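# Seat the diffuser flat under both lips of the fitting

## Task

Place the diffuser so it lies flat inside the light fitting, with each of its two short edges tucked beneath the fitting's lips.

## Robot and tools

Robot: two six-joint arms, left_arm and right_arm, each with a two-finger gripper (140 mm maximum opening). The fingers have a hinge and can fold. A part held near the fingertips (outer quarter of the pads) is squeezed normally. Held nearer the palm, the fingers may wrap and pull it inward: narrow parts may slip, wide ones get squeezed harder. A fingertip pushed straight into a surface folds easily, so a move can pass the surface almost unnoticed and spoil the next grip.

Frames. Scene frame: origin at table-top height, midway between the nominal bases; +z up, +x out over the table, left_arm on +y. Image left/right does not match arm names. Calibrated bases: left_arm at (+0.023, +0.518, +0.013) m, right_arm at (-0.022, -0.354, +0.013) m, both turned very slightly about z. Each arm reports its hand pose, velocities and targets in its own base frame. Fixed cameras and the table use the scene frame. Gripper axes: fingers point along +z, and they open and close along y. end_effector_position is the point between the closed pads. Fingertips reach about 33 mm past it at gaps up to 40 mm, and about 9 mm past it when fully open.

The 18-number row, used by execute_actions and move. It is one flat list covering both arms: left dx, dy, dz, rx, ry, rz, left gripper position, force_limit, speed, then the same nine for the right arm. Every value lies in [-1, 1]. dx..rz are offsets, not poses. They are measured from that arm's Hand target as it was when the action or move began, along that Hand target's own axes. Scale: 1.0 = 0.6 m for dx, dy, dz and 180 degrees for the rotation. rx, ry, rz together form a single rotation vector. All six at 0 means: return to or hold the current Hand target. Repeating a nonzero offset in a later call moves the arm again. Gripper numbers are absolute commands. position +1 = fully open, about -0.8 = pads touching, -1 = close until blocked. force_limit -1 to +1 sets pad force, roughly 14 N to 58 N on a slow close. speed -1 to +1 sets finger speed, about 30 to 250 mm/s. A faster close grips much harder. To leave a gripper unchanged, resend its last three numbers; 0 is itself a command. The controller clips commanded orientation to within 32 degrees of the measured one each step.

execute_actions(actions, cameras): actions is a list of actions. Each action is a list of up to 15 rows, one per 1/30 s step. A short action repeats its last row. Every row in an action counts from that action's start pose. An empty actions list returns state plus all camera images. cameras: a list of names, ["all"], or []. Names: cam_high, cam_low, cam_far_left, cam_far_right, cam_left_wrist, cam_right_wrist.

move(target, speed, blend, stop_force, zero, blocking, cameras): drives both grippers in straight lines to the offsets given. target is one 18-number row, or a list of up to 15 rows; all rows count from the same starting Hand targets. speed: m/s, 0.002 to 3.6, default 0.25; turning is capped at twice that in rad/s. Give one value, or one per target. blend: corner rounding in m for a list; 0 means stop at each point. stop_force: 3 to 120 N, shared by both arms. An arm's path ends when its wrist sensor feels that much push against its motion. Do not rely on it while the gripper rotates, nor to sense light loose parts. Omit it when backing away from a contact. zero (only with stop_force): true re-zeroes moving arms first; false counts force from the previous zero. blocking=false returns early and cannot be combined with stop_force. Moves do not avoid obstacles. Paths passing near an arm's own base can flip its posture, so go around. The move line reports the ending: done, off_target, moving, held or fault. limits=paced means the pose was clipped; limits=held means steps were withheld.

wait(seconds 0 to 10) lets time run with commands held. stop brakes a running move. zoom_image(camera, region=[x0,y0,x1,y1] pixels, at most 504x504) enlarges part of a camera's latest image. Cameras are 672x504. zero_wrist_force(arm) re-zeroes that arm's wrist force/torque sensor. read_manual gives licence texts only. finished_scene(scene) ends the scene for good. Call it only once the diffuser stays seated without the robot.

Reading results: each arm gives end_effector_position (m), quat_wxyz, velocities, joint positions and torques, Wrist force/torque in the gripper axes, and Hand target (the last commanded pose). The gripper often rests a little short of the Hand target. Its next command asks for it again; if it still falls short, send the remaining distance as an offset. object_status: 0 moving, 1 blocked while opening, 2 blocked while closing (a grip), 3 reached its position or pads met. position_measured is in counts: 3 open, about 75 = 100 mm, 139 = 60 mm, 200 = 20 mm, 230 = pads meeting. To grip harder while status is 2, raise force_limit and nudge position, for example -1 to -0.98.

Hazards. A net force near 150 N, or joint torque over its limit (wrist joints 26.6 N m), stops that arm for 10 s. Being stiff, an arm that aims even slightly past a firm contact can fault. To relieve a push, command the target back beyond the gripper. Holding loads or straining heats motors; at 85 °C the arm locks for 30 to 60 s, with a MOTOR HOT warning possibly shown from 70 °C. Avoid contact or pressing between the two arms, and never close one gripper on the other's fingers. Don't drop parts, release them while moving, slam, or push hard on fixed objects. Anything falling off the table fails the task. Loose items may occasionally be nudged by outside pushes. Smooth, quick, gentle motion is preferred.

Each tool is called after "Request:" as name(argument=value, ...) on one line, values as JSON.

## Session

Request:
execute_actions(actions=[])

Scene clock: 0.00 s.
left_arm: end_effector_position=(+0.6030, -0.4147, +0.1871) position_measured=3 object_status=3 end_effector_quat_wxyz=(-0.011, +0.948, -0.067, +0.310) | right_arm: end_effector_position=(+0.4843, -0.0073, +0.1713) position_measured=3 object_status=3 end_effector_quat_wxyz=(-0.053, +0.604, -0.409, +0.682)
Joint positions: left_arm=[-1.001 -1.275 1.721 -2.412 -1.064 2.385] | right_arm=[0.058 -0.836 2.586 -4.815 -2.144 3.855]
Joint velocities: within noise
Joint torques (N m): no reading
Wrist force (N): no reading
Wrist torque (N m): no reading
Wrist force, peak (N): no reading
Hand target: left_arm +0.6030, -0.4147, +0.1871; -0.011, +0.948, -0.067, +0.310 | right_arm +0.4843, -0.0073, +0.1713; -0.053, +0.604, -0.409, +0.682
Tool commands: left_gripper/position=+1.0 left_gripper/force_limit=+1.0 left_gripper/speed=+1.0 right_gripper/position=+1.0 right_gripper/force_limit=+1.0 right_gripper/speed=+1.0

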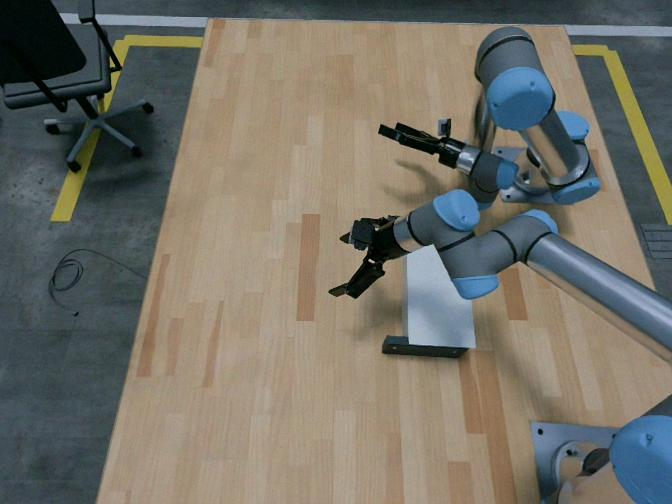

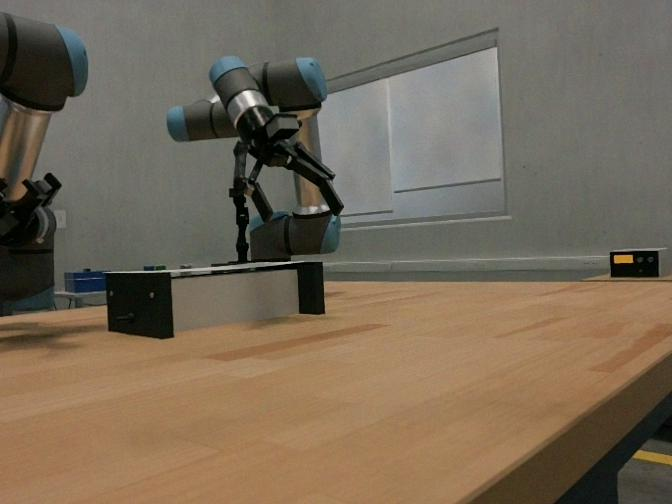

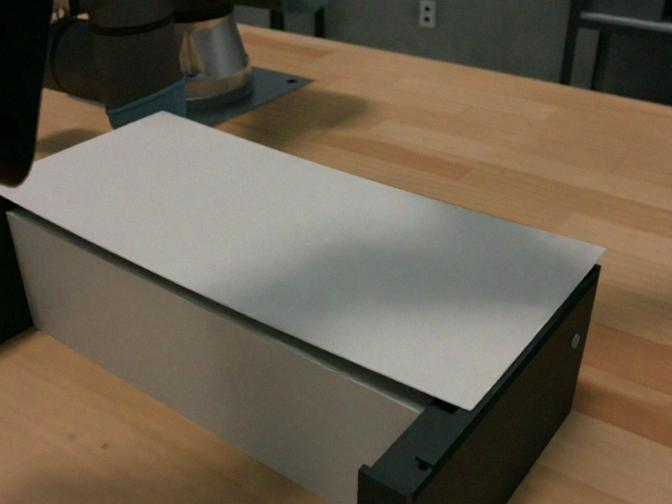

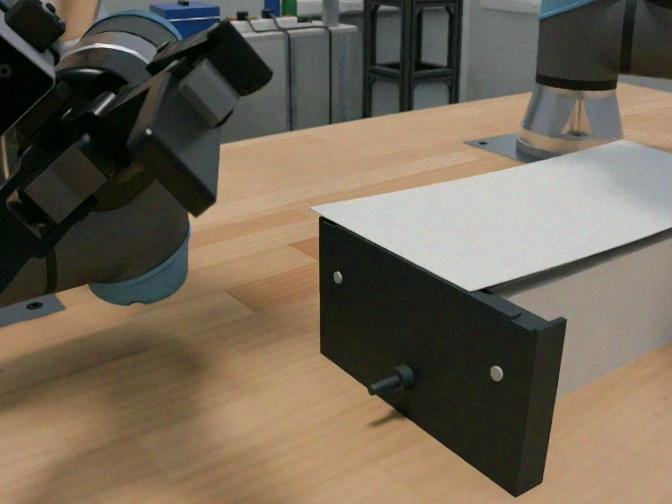

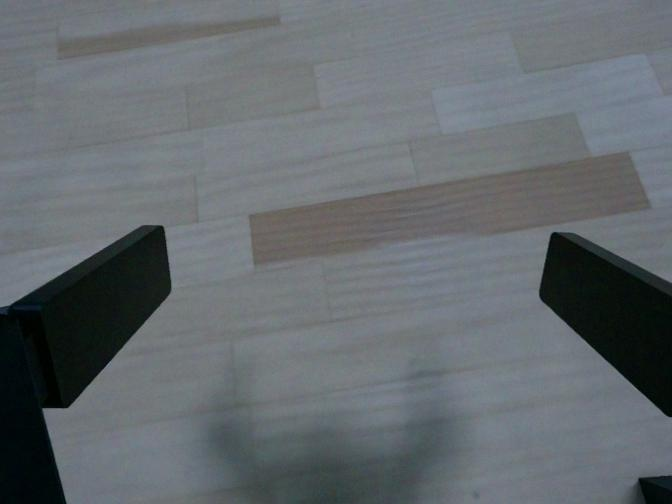

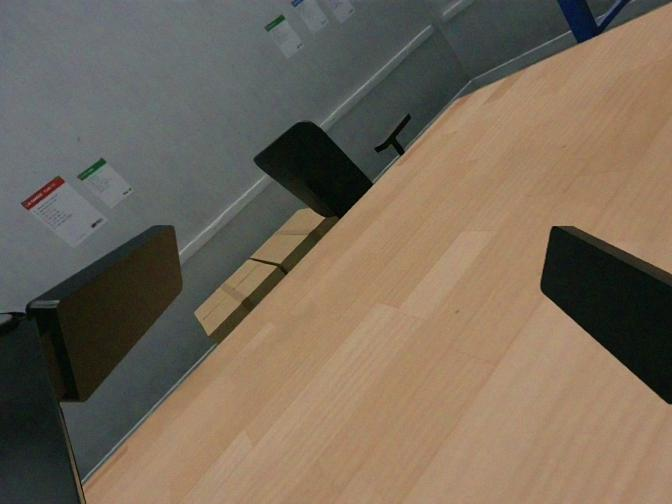

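Request:
zoom_image(camera="cam_far_left", region=[0, 80, 336, 332])

Request:
zoom_image(camera="cam_far_left", region=[336, 200, 672, 504])

Request:
zoom_image(camera="cam_far_right", region=[290, 120, 672, 504])

Request:
zoom_image(camera="cam_high", region=[320, 180, 520, 380])

Request:
zoom_image(camera="cam_low", region=[80, 220, 360, 360])

Scaled by 1.500 from the camera's 672x504 image, which has a finer 960x720 frame.

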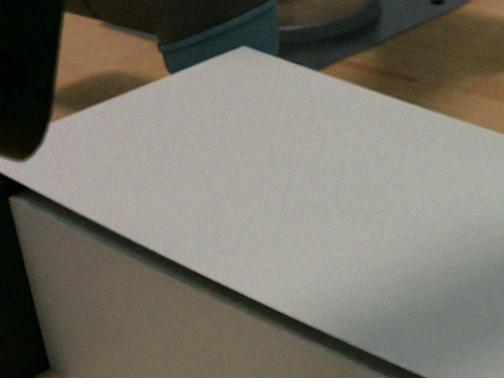

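Scaled by 1.500 from the camera's 672x504 image, which has a finer 960x720 frame.

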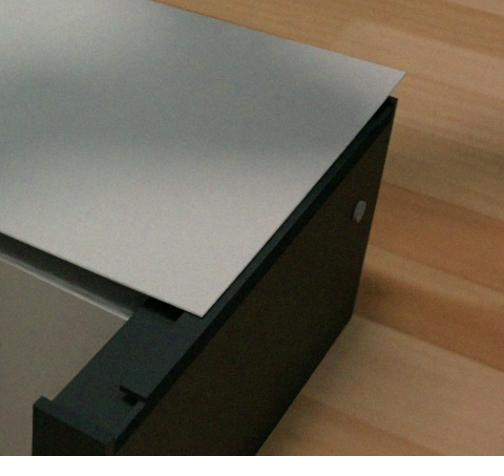

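Scaled by 1.312 from the camera's 672x504 image, which has a finer 960x720 frame.

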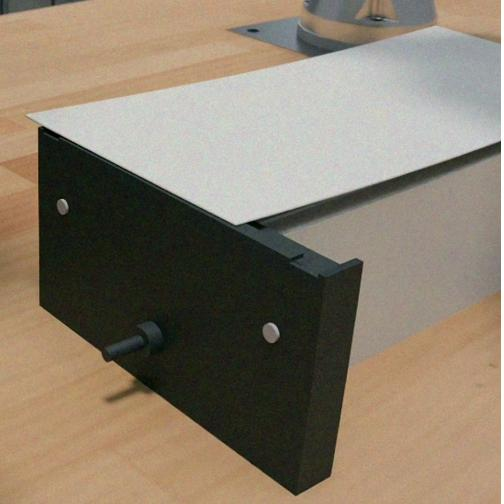

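Scaled by 2.520 from the camera's 672x504 image, which has a finer 960x720 frame.

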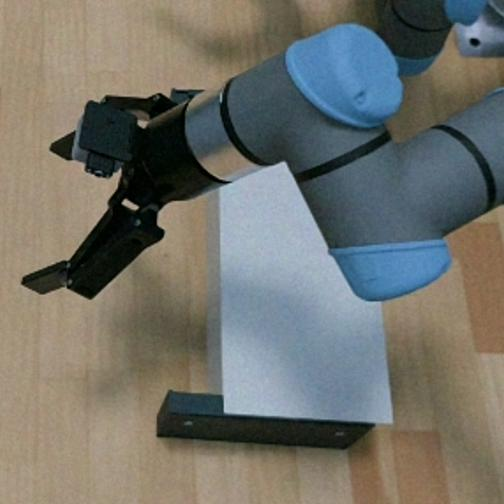

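Scaled by 1.800 from the camera's 672x504 image, which has a finer 960x720 frame.

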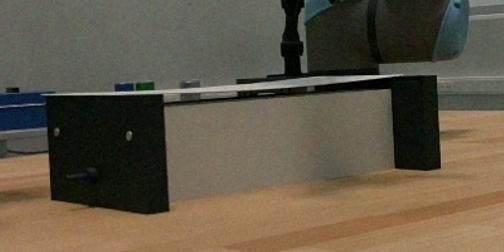

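Request:
zoom_image(camera="cam_far_left", region=[350, 370, 520, 504])

Request:
zoom_image(camera="cam_far_right", region=[440, 240, 610, 380])

Request:
zoom_image(camera="cam_far_left", region=[0, 150, 130, 350])

Scaled by 2.965 from the camera's 672x504 image, which has a finer 960x720 frame.

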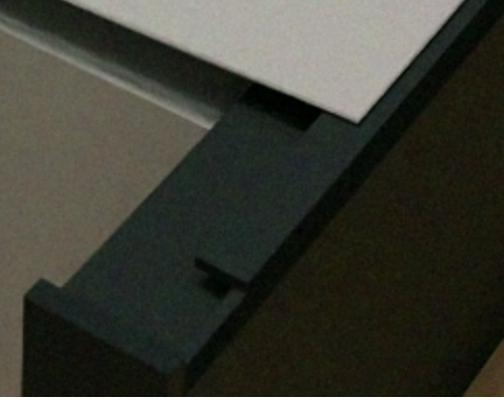

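Scaled by 2.965 from the camera's 672x504 image, which has a finer 960x720 frame.

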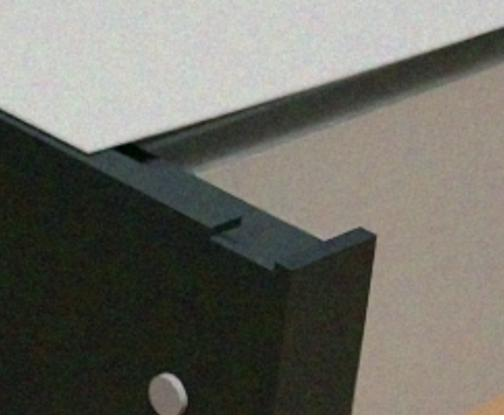

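Scaled by 2.520 from the camera's 672x504 image, which has a finer 960x720 frame.

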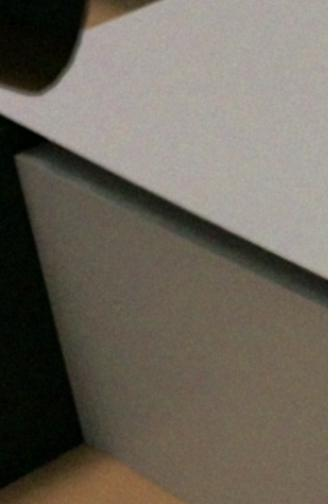

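Request:
move(target=[-0.2055, -0.2313, -0.2323, -0.0072, -0.201, -0.0435, 1, 1, 1, 0, 0, 0, 0, 0, 0, 1, 1, 1], speed=0.3, cameras=["cam_high", "cam_left_wrist", "cam_far_right", "cam_far_left"])

Scene clock: 16.57 s.
left_arm: end_effector_position=(+0.4393, -0.2577, +0.2359) position_measured=3 object_status=3 end_effector_quat_wxyz=(+0.000, +1.000, +0.000, +0.000) | right_arm: end_effector_position=(+0.4843, -0.0073, +0.1713) position_measured=3 object_status=3 end_effector_quat_wxyz=(-0.053, +0.604, -0.409, +0.682)
Joint positions: left_arm=[-0.795 -1.568 1.671 -1.676 -1.571 2.347] | right_arm=[0.058 -0.836 2.586 -4.815 -2.144 3.855]
Joint torques (N m): left_arm=[-2.62 -18.72 -15.01 -2.01 -1.43 -2.86] | right_arm=[0.5 -26.77 1.95 -2.31 -0.2 -0.02]
Wrist force (N): left_arm=[-1.0 0.3 -0.3] | right_arm=[-0.2 -0.3 0.0]
Wrist torque (N m): left_arm=[0.08 -0.06 0.02] | right_arm=[-0.04 0.07 0.01]
Wrist force, peak (N): left_arm=[-1.5 -1.6 -0.8] | right_arm=[-0.5 -0.1 0.6]
Hand target: left_arm +0.4392, -0.2576, +0.2358; +0.000, +1.000, +0.000, +0.000 | right_arm +0.4843, -0.0073, +0.1713; -0.053, +0.604, -0.409, +0.682
Off the commanded pose: left_arm 0.000 m, 0 deg | right_arm 0.000 m, 0 deg.
move: done
Images, in order (width x height): cam_high 672x504, cam_far_left 672x504, cam_far_right 672x504, cam_left_wrist 672x504.

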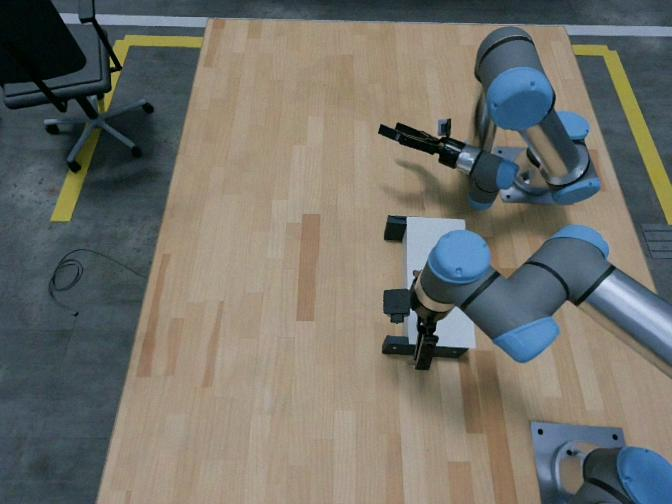

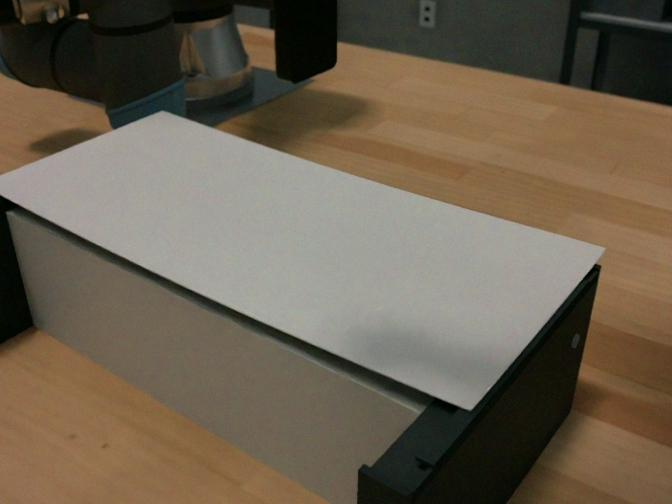

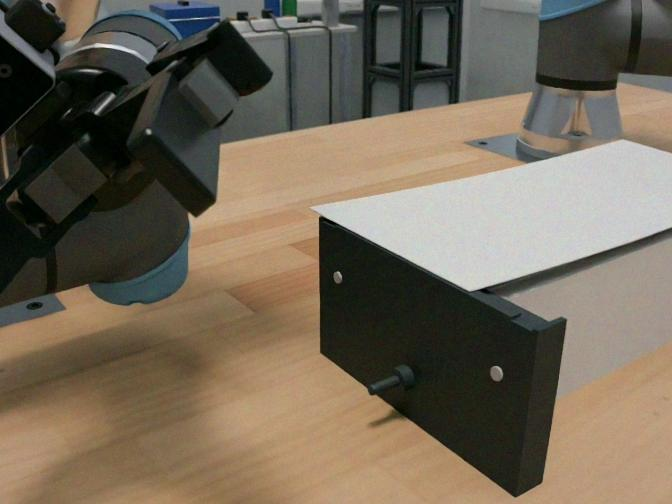

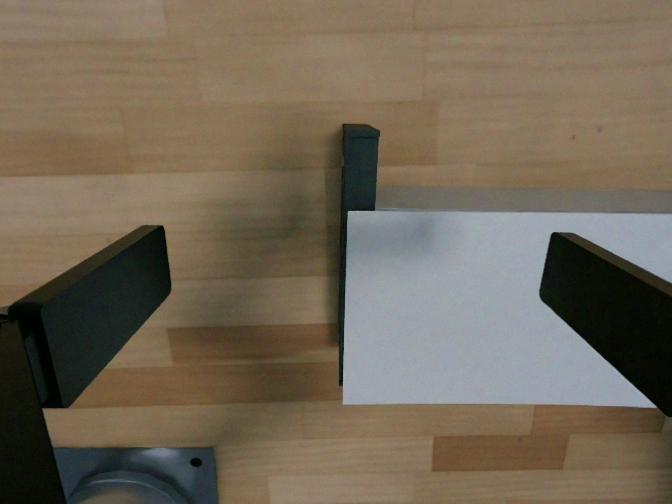

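Request:
zoom_image(camera="cam_left_wrist", region=[310, 100, 470, 230])

Request:
zoom_image(camera="cam_high", region=[370, 200, 490, 290])

Request:
zoom_image(camera="cam_far_left", region=[0, 100, 300, 330])

Scaled by 3.150 from the camera's 672x504 image, which has a finer 960x720 frame.

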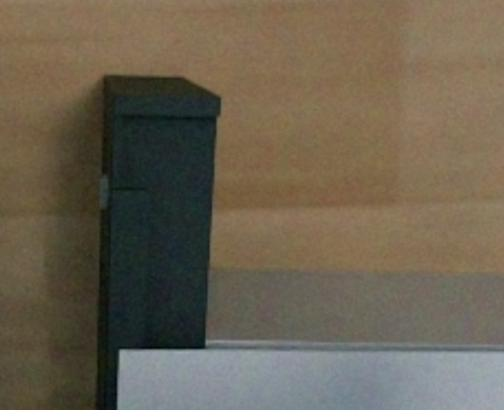

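Scaled by 4.200 from the camera's 672x504 image, which has a finer 960x720 frame.

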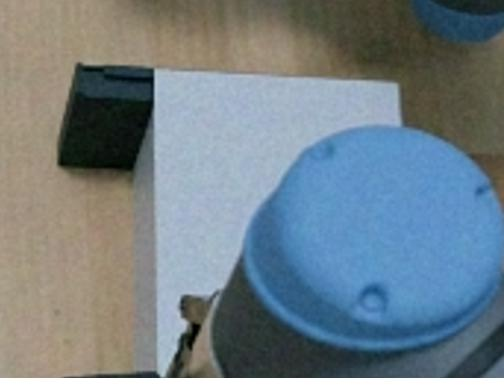

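Scaled by 1.680 from the camera's 672x504 image, which has a finer 960x720 frame.

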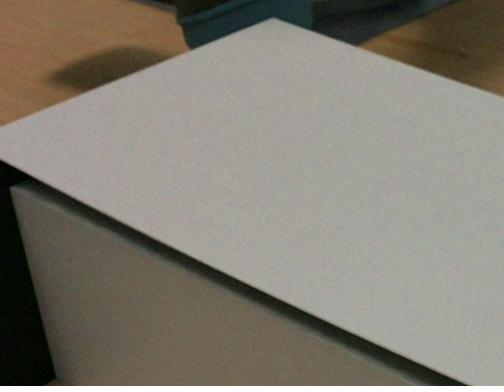

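Request:
move(target=[-0.3292, -0.0858, 0.1347, -0.1144, 0.3196, 0.1981, 1, 1, 1, 0, 0, 0, 0, 0, 0, 1, 1, 1], speed=0.35, cameras=["cam_high", "cam_left_wrist"])

Scene clock: 27.60 s.
left_arm: end_effector_position=(+0.2432, -0.2060, +0.1549) position_measured=3 object_status=3 end_effector_quat_wxyz=(+0.270, +0.818, -0.377, +0.341) | right_arm: end_effector_position=(+0.4843, -0.0073, +0.1713) position_measured=3 object_status=3 end_effector_quat_wxyz=(-0.053, +0.604, -0.409, +0.682)
Joint positions: left_arm=[-1.528 -3.306 2.828 -1.945 -1.24 2.627] | right_arm=[0.058 -0.836 2.586 -4.815 -2.144 3.855]
Joint torques (N m): left_arm=[4.71 28.59 -19.79 -3.33 -0.99 0.91] | right_arm=[0.04 -27.24 1.98 -2.37 -0.34 0.22]
Wrist force (N): left_arm=[0.1 0.7 0.1] | right_arm=[-0.2 0.1 0.0]
Wrist torque (N m): left_arm=[0.01 0.12 -0.24] | right_arm=[0.02 0.05 0.00]
Wrist force, peak (N): left_arm=[1.1 0.8 -0.8] | right_arm=[-0.6 0.3 0.0]
Hand target: left_arm +0.2432, -0.2060, +0.1549; +0.270, +0.818, -0.377, +0.341 (not the last commanded pose) | right_arm +0.4843, -0.0073, +0.1713; -0.053, +0.604, -0.409, +0.682
Off the commanded pose: left_arm 0.002 m, 21 deg | right_arm 0.000 m, 0 deg.
move: held (left_arm; a check stopped the path); limits=held
pose unreachable (left arm): on one or more control steps of this call, first in action 0 (counted from 0), this arm could not follow its commanded pose, so it was not sent that pose on those steps. It may still have moved: this result reports where it is.
cause: moving toward the commanded pose would bring two parts of the arm too close to each other (joints 3 (elbow) and 4 (wrist 1) lie between them).
Images, in order (width x height): cam_high 672x504, cam_left_wrist 672x504.

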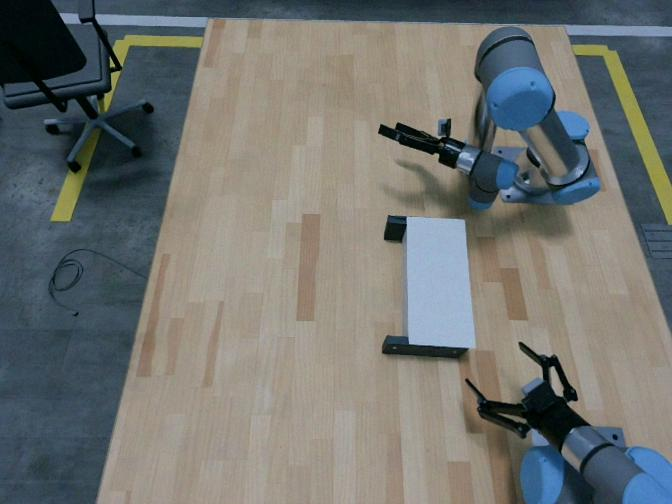

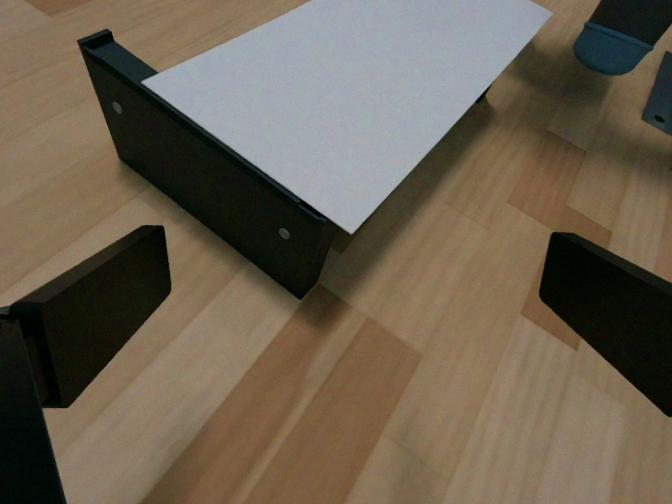

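Now the fitting is clear in cam_high. Zoom in.

Request:
zoom_image(camera="cam_high", region=[365, 200, 495, 375])

Request:
zoom_image(camera="cam_left_wrist", region=[230, 150, 410, 310])

Request:
zoom_image(camera="cam_left_wrist", region=[60, 10, 240, 160])

Scaled by 2.880 from the camera's 672x504 image, which has a finer 960x720 frame.

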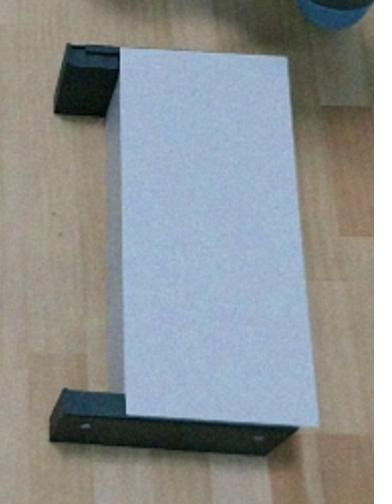

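Scaled by 2.800 from the camera's 672x504 image, which has a finer 960x720 frame.

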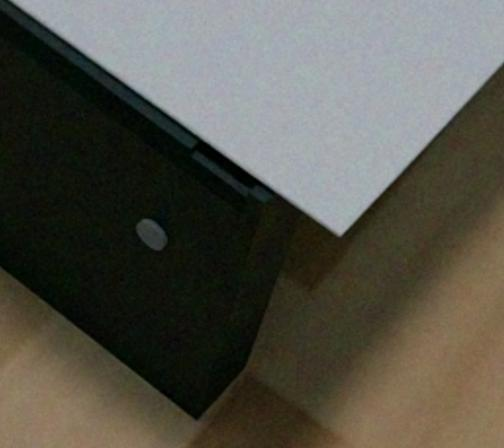

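Scaled by 2.800 from the camera's 672x504 image, which has a finer 960x720 frame.

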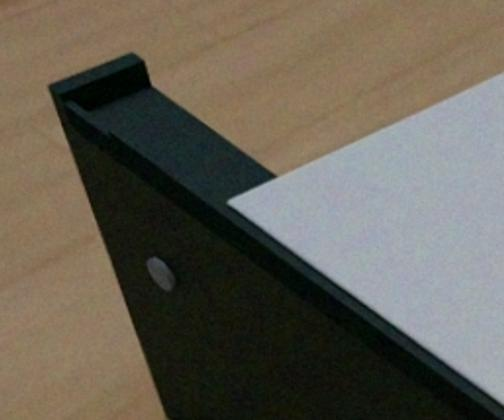

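Request:
move(target=[[0.1083, -0.16, -0.0652, 0.0915, -0.1156, -0.1278, 1, 1, 1, 0.0217, -0.2588, -0.2428, 0, 0, 0, 1, 1, 1], [0.2167, -0.32, -0.1305, 0.1831, -0.2312, -0.2556, 1, 1, 1, -0.3875, -0.3767, -0.776, 0.4304, -0.1867, -0.2337, 1, 1, 1]], speed=0.35, blend=[0.05, 0], cameras=["cam_high", "cam_right_wrist"])

Scene clock: 36.63 s.
left_arm: end_effector_position=(+0.4321, -0.0980, +0.2671) position_measured=3 object_status=3 end_effector_quat_wxyz=(+0.000, +1.000, +0.000, +0.000) | right_arm: end_effector_position=(+0.2370, +0.5031, +0.1603) position_measured=3 object_status=3 end_effector_quat_wxyz=(-0.284, +0.691, +0.344, +0.569)
Joint positions: left_arm=[-0.529 -1.735 1.744 -1.58 -1.57 2.612] | right_arm=[0.84 -0.969 2.619 -4.599 -1.488 3.126]
Joint torques (N m): left_arm=[-10.14 -22.29 -17.24 -2.76 -1.8 2.46] | right_arm=[8.23 -18.03 12.8 -3.75 1.05 -0.65]
Wrist force (N): left_arm=[-0.5 0.0 0.1] | right_arm=[-1.3 0.3 -0.6]
Wrist torque (N m): left_arm=[0.06 -0.16 0.01] | right_arm=[-0.16 0.42 -0.18]
Wrist force, peak (N): left_arm=[-0.8 1.4 0.1] | right_arm=[-0.4 1.7 2.0]
Hand target: left_arm +0.4320, -0.0980, +0.2671; +0.000, +1.000, +0.000, +0.000 | right_arm +0.2369, +0.5032, +0.1602; -0.284, +0.691, +0.344, +0.569
Off the commanded pose: left_arm 0.000 m, 0 deg | right_arm 0.000 m, 0 deg.
move: done
Images, in order (width x height): cam_high 672x504, cam_right_wrist 672x504.

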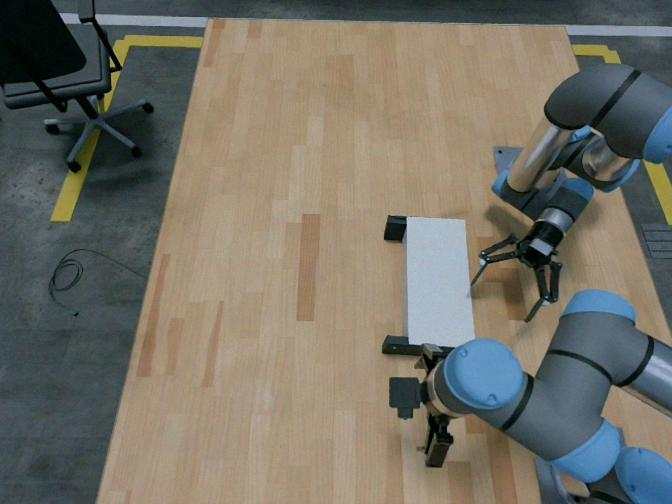

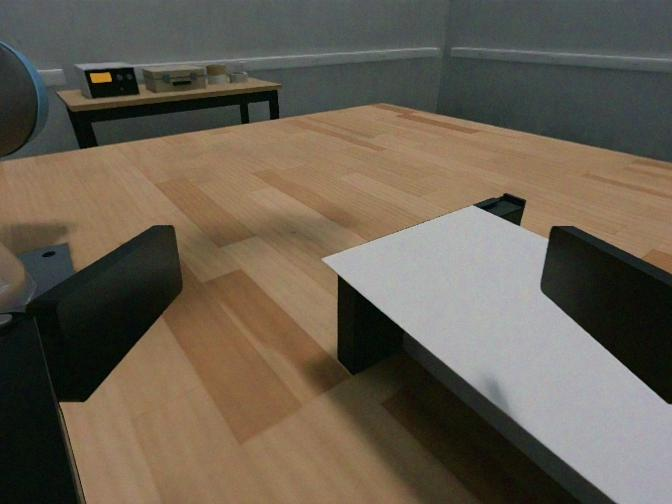

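Request:
zoom_image(camera="cam_right_wrist", region=[310, 240, 450, 390])

Request:
zoom_image(camera="cam_right_wrist", region=[440, 170, 560, 260])

Scaled by 3.360 from the camera's 672x504 image, which has a finer 960x720 frame.

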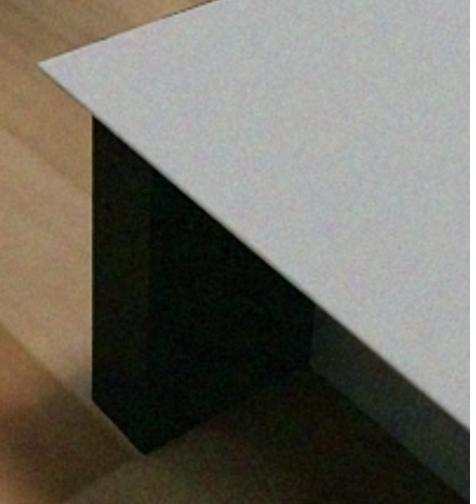

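Scaled by 4.200 from the camera's 672x504 image, which has a finer 960x720 frame.

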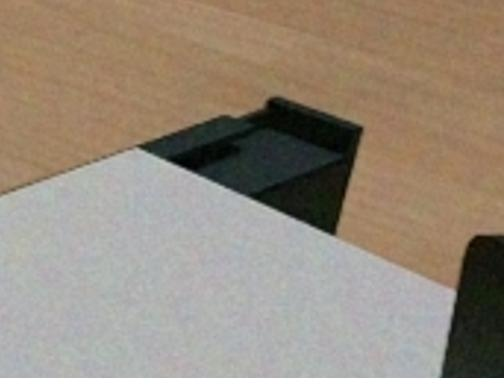

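Request:
move(target=[0, 0, 0, 0, 0, 0, 1, 1, 1, -0.073, -0.0578, 0.1405, -0.1381, -0.0434, -0.4815, 1, 1, 1], speed=0.25, cameras=["cam_high", "cam_right_wrist", "cam_far_left"])

Scene clock: 51.33 s.
left_arm: end_effector_position=(+0.4320, -0.0980, +0.2671) position_measured=3 object_status=3 end_effector_quat_wxyz=(+0.000, +1.000, +0.000, +0.000) | right_arm: end_effector_position=(+0.2495, +0.5644, +0.1154) position_measured=3 object_status=3 end_effector_quat_wxyz=(+0.196, +0.456, +0.583, +0.643)
Joint positions: left_arm=[-0.529 -1.735 1.744 -1.58 -1.571 2.612] | right_arm=[1.23 -0.704 2.205 -4.524 -2.186 2.006]
Joint torques (N m): left_arm=[-9.64 -26.24 -14.81 -2.24 -1.99 2.42] | right_arm=[0.35 -36.3 -4.94 -2.54 -0.34 -0.63]
Wrist force (N): left_arm=[-0.7 0.0 0.1] | right_arm=[-2.4 -0.3 -0.2]
Wrist torque (N m): left_arm=[0.06 -0.10 0.00] | right_arm=[-0.52 0.37 -0.16]
Wrist force, peak (N): left_arm=[-1.1 -0.1 -0.2] | right_arm=[-2.7 -1.5 0.9]
Hand target: left_arm +0.4320, -0.0980, +0.2671; +0.000, +1.000, +0.000, +0.000 | right_arm +0.2495, +0.5644, +0.1154; +0.196, +0.456, +0.583, +0.643 (not the last commanded pose)
Tool commands: left_gripper/position=+1.0 left_gripper/force_limit=+1.0 left_gripper/speed=+1.0 right_gripper/position=+1.0 right_gripper/force_limit=+1.0 right_gripper/speed=+1.0
Off the commanded pose: left_arm 0.000 m, 0 deg | right_arm 0.024 m, 22 deg.
FORCE FAULT: contact force on the right arm reached its limit, and that arm stopped. The contact can be on any part of that arm, not only on its tool. That arm's remaining commands of this call were not run. That arm is still stopped at the end of this call. That arm stays stopped for about 10 more seconds. Until then a move that you send moves the other arm only, and its call returns only when the move has ended. Once the stop has ended, the next robot result says so. If the stop ends while you think or write, that arm runs what you send next, counted from a new Hand target: where the arm stands when the stop ends. While its stop runs, that arm takes no new command, but its gripper still runs the gripper command that each later call begins with. Until it ends, the stop uses up actions while you think or wait. An arm that is not stopped still takes commands.
move: fault (right_arm)
Images, in order (width x height): cam_high 672x504, cam_far_left 672x504, cam_right_wrist 672x504.

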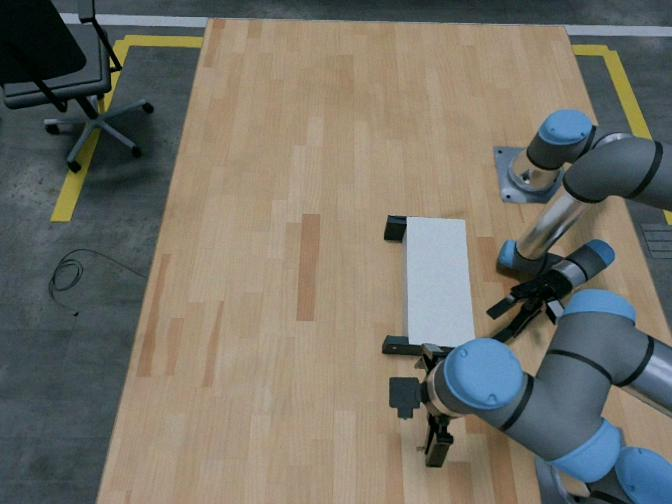

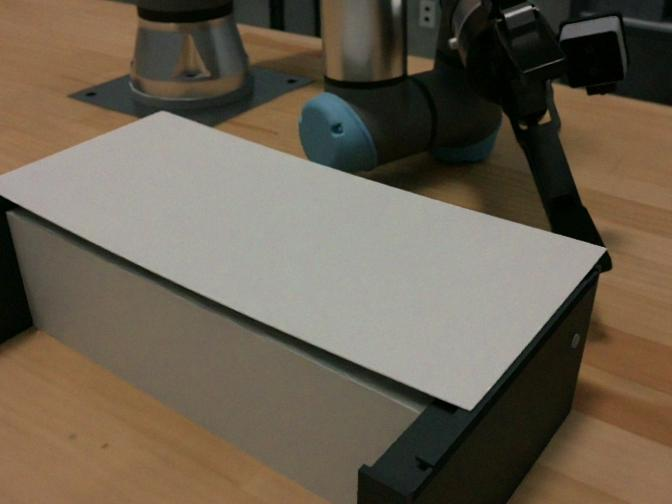

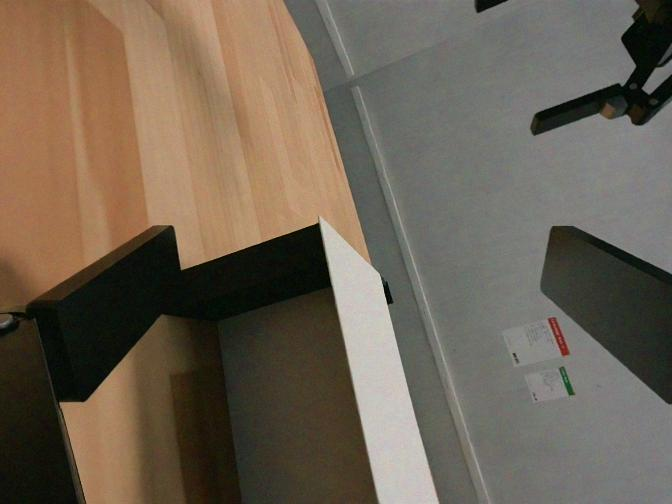

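Request:
zoom_image(camera="cam_right_wrist", region=[280, 190, 410, 320])

Request:
wait(seconds=8)

Scaled by 3.877 from the camera's 672x504 image, which has a finer 960x720 frame.

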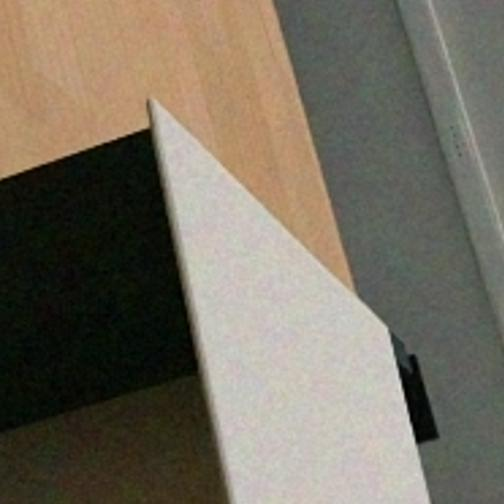

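Scene clock: 59.80 s.
left_arm: end_effector_position=(+0.4320, -0.0980, +0.2671) position_measured=3 object_status=3 end_effector_quat_wxyz=(+0.000, +1.000, +0.000, +0.000) | right_arm: end_effector_position=(+0.2495, +0.5644, +0.1154) position_measured=3 object_status=3 end_effector_quat_wxyz=(+0.196, +0.456, +0.583, +0.643)
Joint positions: left_arm=[-0.529 -1.735 1.744 -1.58 -1.571 2.612] | right_arm=[1.23 -0.704 2.205 -4.524 -2.186 2.006]
Joint torques (N m): left_arm=[-8.52 -25.29 -16.69 -3.82 -1.67 2.68] | right_arm=[-0.18 -35.84 -4.09 -2.49 -0.29 -0.73]
Wrist force (N): left_arm=[-0.6 0.2 0.2] | right_arm=[-2.1 -0.3 0.0]
Wrist torque (N m): left_arm=[0.09 -0.12 0.00] | right_arm=[-0.52 0.31 -0.16]
Wrist force, peak (N): left_arm=[-1.1 0.3 0.2] | right_arm=[-2.6 -0.2 -0.6]
Hand target: left_arm +0.4320, -0.0980, +0.2671; +0.000, +1.000, +0.000, +0.000 | right_arm +0.2495, +0.5644, +0.1154; +0.196, +0.456, +0.583, +0.643 (not the last commanded pose)
Tool commands: left_gripper/position=+1.0 left_gripper/force_limit=+1.0 left_gripper/speed=+1.0 right_gripper/position=+1.0 right_gripper/force_limit=+1.0 right_gripper/speed=+1.0
Off the commanded pose: left_arm 0.000 m, 0 deg | right_arm 0.024 m, 22 deg.
FORCE FAULT, CONTINUED: the right arm was still stopped when this call began, by the force fault that an earlier result reported. Since the last result the stop counts as 17 of the actions that you can send in this scene. That arm is still stopped at the end of this call. That arm stays stopped for about 1 more second. If the stop ends while you think or write, that arm runs what you send next, counted from a new Hand target: where the arm stands when the stop ends. While its stop runs, that arm takes no new command, but its gripper still runs the gripper command that each later call begins with.
wait: 8.00 s; at rest from the start

Request:
zoom_image(camera="cam_far_left", region=[0, 180, 240, 330])

Request:
zoom_image(camera="cam_far_left", region=[240, 290, 480, 440])

Scaled by 2.100 from the camera's 672x504 image, which has a finer 960x720 frame.
This view is cut from an older image: the scene may have changed since it was taken.

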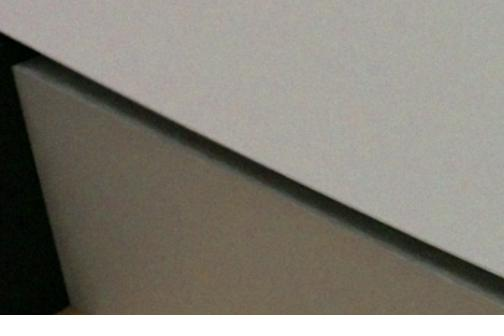

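Scaled by 2.100 from the camera's 672x504 image, which has a finer 960x720 frame.
This view is cut from an older image: the scene may have changed since it was taken.

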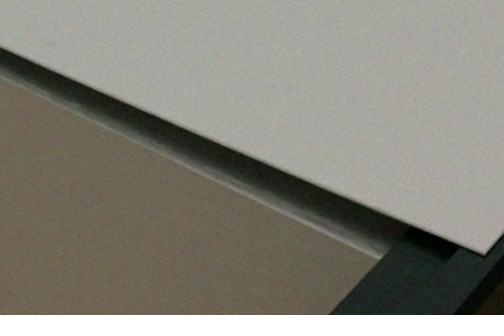

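Request:
execute_actions(actions=[[[0,0,0,0,0,0,1,1,1, 0.04,0,-0.02,0,0,0,1,1,1]]], cameras=["cam_far_right", "cam_low"])

Request:
zoom_image(camera="cam_far_right", region=[300, 190, 400, 270])

Request:
zoom_image(camera="cam_low", region=[95, 255, 185, 345])

Request:
zoom_image(camera="cam_low", region=[270, 245, 340, 325])

Scene clock: 64.97 s.
left_arm: end_effector_position=(+0.4320, -0.0980, +0.2671) position_measured=3 object_status=3 end_effector_quat_wxyz=(+0.000, +1.000, +0.000, +0.000) | right_arm: end_effector_position=(+0.2275, +0.5764, +0.1251) position_measured=3 object_status=3 end_effector_quat_wxyz=(+0.196, +0.456, +0.583, +0.643)
Joint positions: left_arm=[-0.529 -1.735 1.744 -1.58 -1.571 2.612] | right_arm=[1.296 -0.729 2.179 -4.467 -2.252 2.016]
Joint torques (N m): left_arm=[-9.27 -25.36 -15.75 -3.8 -1.61 2.62] | right_arm=[8.65 -44.61 8.58 -0.23 -1.79 -1.36]
Wrist force (N): left_arm=[-0.9 0.3 0.0] | right_arm=[-2.1 0.3 0.1]
Wrist torque (N m): left_arm=[0.11 -0.07 0.00] | right_arm=[-0.40 0.29 -0.10]
Wrist force, peak (N): left_arm=[-1.1 0.1 -0.1] | right_arm=[-10.9 -0.8 4.3]
Hand target: left_arm +0.4320, -0.0980, +0.2671; +0.000, +1.000, +0.000, +0.000 | right_arm +0.2275, +0.5764, +0.1251; +0.196, +0.456, +0.583, +0.643
Off the commanded pose: left_arm 0.000 m, 0 deg | right_arm 0.000 m, 0 deg.
FORCE FAULT, CONTINUED: the right arm's stop, for the force fault that an earlier result reported, is over. The rest of the stop counts as 2 of the actions that you can send in this scene. The stop ended before this call began, so that arm ran this call's commands, counted from a new Hand target: where the arm stood when the stop ended.
Images, in order (width x height): cam_low 672x504, cam_far_right 672x504.

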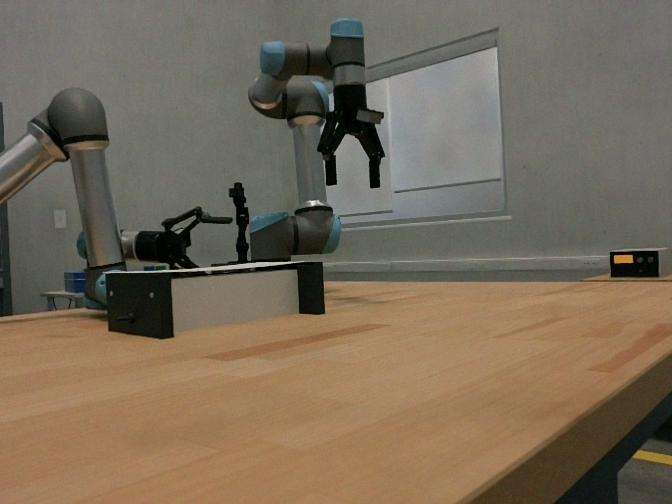

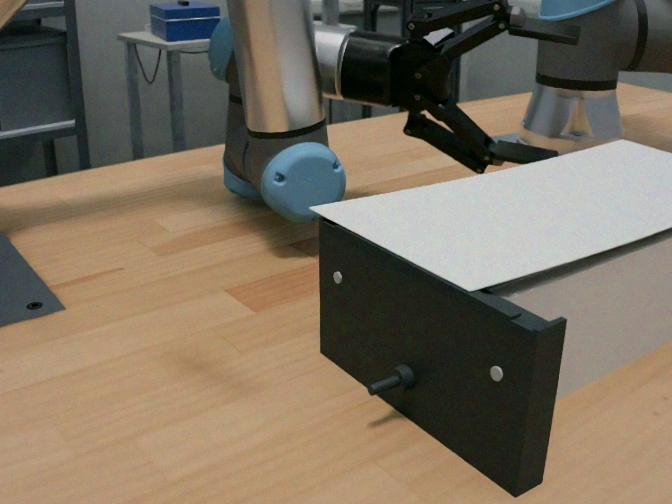

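Scaled by 5.040 from the camera's 672x504 image, which has a finer 960x720 frame.

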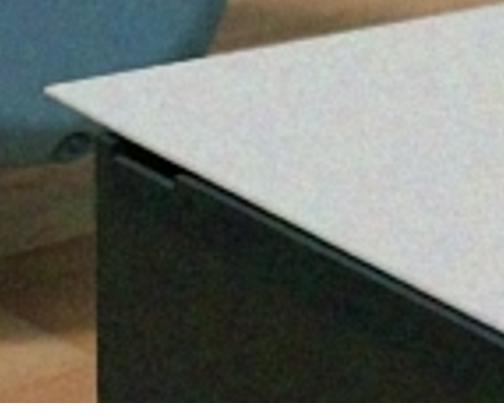

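Scaled by 5.600 from the camera's 672x504 image, which has a finer 960x720 frame.

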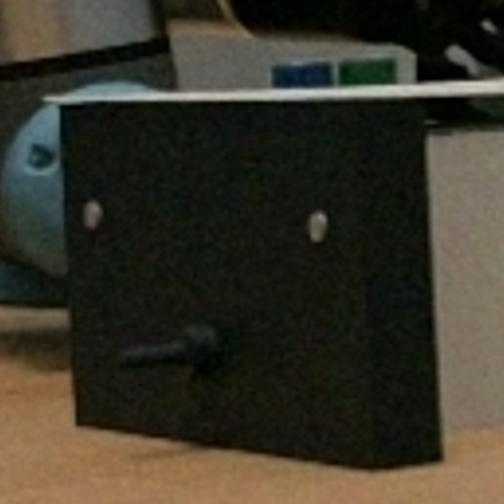

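Scaled by 6.300 from the camera's 672x504 image, which has a finer 960x720 frame.

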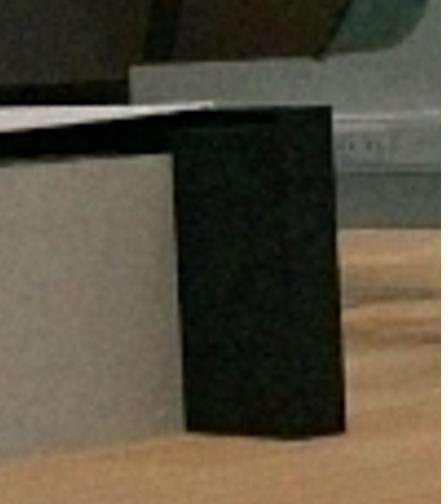

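Request:
move(target=[[0, 0, 0, 0, 0, 0, 1, 1, 1, 0.0895, 0.2322, -0.0239, 0, 0, 0, 1, 1, 1], [0, 0, 0, 0, 0, 0, 1, 1, 1, -0.5077, 0.4308, -0.0123, 0.1538, -0.5047, 0.4576, 1, 1, 1]], speed=0.3, blend=[0.04, 0], cameras=["cam_high", "cam_right_wrist"])

Scene clock: 89.57 s.
left_arm: end_effector_position=(+0.4320, -0.0980, +0.2671) position_measured=3 object_status=3 end_effector_quat_wxyz=(+0.000, +1.000, +0.000, +0.000) | right_arm: end_effector_position=(+0.4483, +0.2707, +0.2572) position_measured=3 object_status=3 end_effector_quat_wxyz=(+0.001, +1.000, +0.000, +0.000)
Joint positions: left_arm=[-0.529 -1.735 1.744 -1.58 -1.571 2.612] | right_arm=[0.287 -1.535 1.584 -1.619 -1.572 3.428]
Joint torques (N m): left_arm=[-8.26 -24.84 -17.1 -3.76 -1.79 2.43] | right_arm=[-6.75 -26.38 -16.24 -3.03 -0.15 -1.39]
Wrist force (N): left_arm=[-0.6 0.0 -0.1] | right_arm=[-1.3 -2.0 0.5]
Wrist torque (N m): left_arm=[0.06 -0.11 0.00] | right_arm=[-0.56 0.06 0.04]
Wrist force, peak (N): left_arm=[-1.0 -0.1 0.2] | right_arm=[-3.4 -3.1 0.3]
Hand target: left_arm +0.4320, -0.0980, +0.2671; +0.000, +1.000, +0.000, +0.000 | right_arm +0.4483, +0.2707, +0.2572; +0.001, +1.000, +0.000, +0.000
Off the commanded pose: left_arm 0.000 m, 0 deg | right_arm 0.000 m, 0 deg.
move: done
Images, in order (width x height): cam_high 672x504, cam_right_wrist 672x504.

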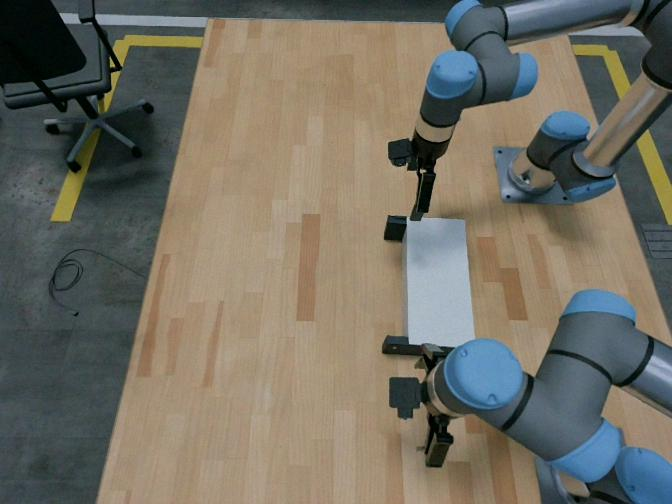

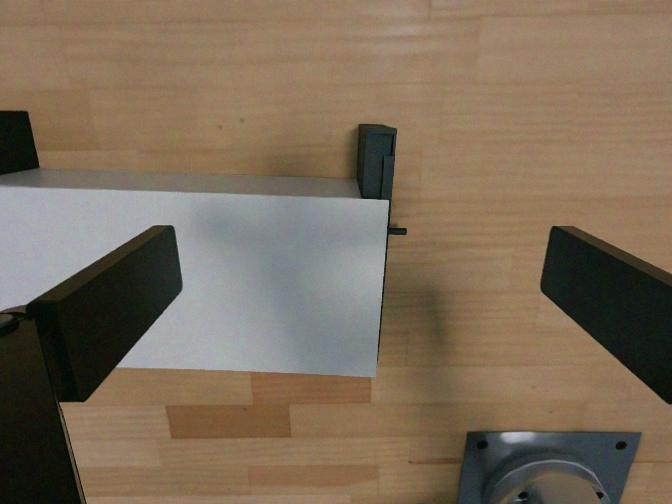

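Request:
zoom_image(camera="cam_right_wrist", region=[330, 110, 430, 240])

Request:
zoom_image(camera="cam_right_wrist", region=[330, 300, 430, 400])

Request:
zoom_image(camera="cam_high", region=[375, 205, 475, 255])

Request:
zoom_image(camera="cam_right_wrist", region=[0, 100, 100, 230])

Scaled by 3.877 from the camera's 672x504 image, which has a finer 960x720 frame.

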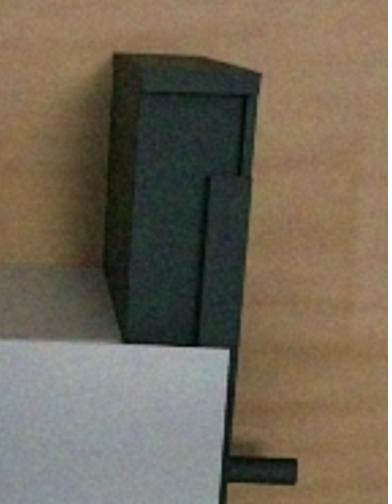

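Scaled by 5.040 from the camera's 672x504 image, which has a finer 960x720 frame.

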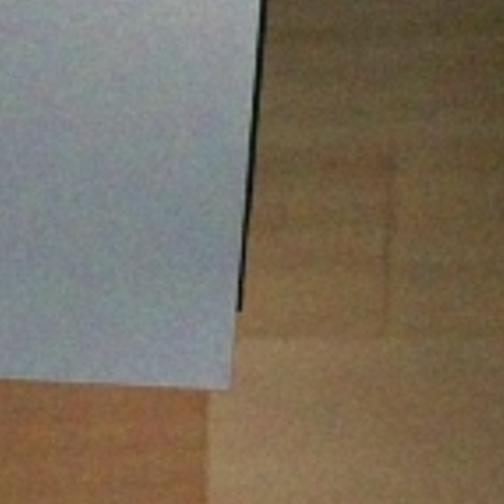

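Scaled by 5.040 from the camera's 672x504 image, which has a finer 960x720 frame.

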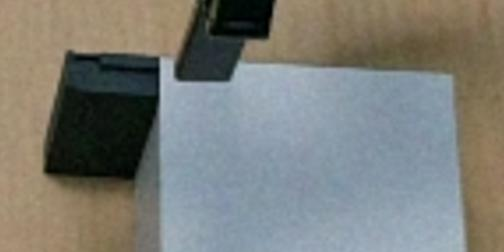

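Scaled by 3.877 from the camera's 672x504 image, which has a finer 960x720 frame.

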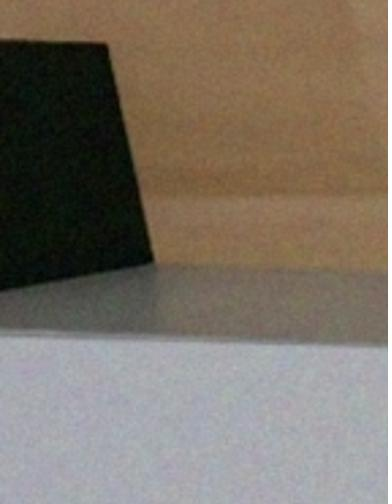

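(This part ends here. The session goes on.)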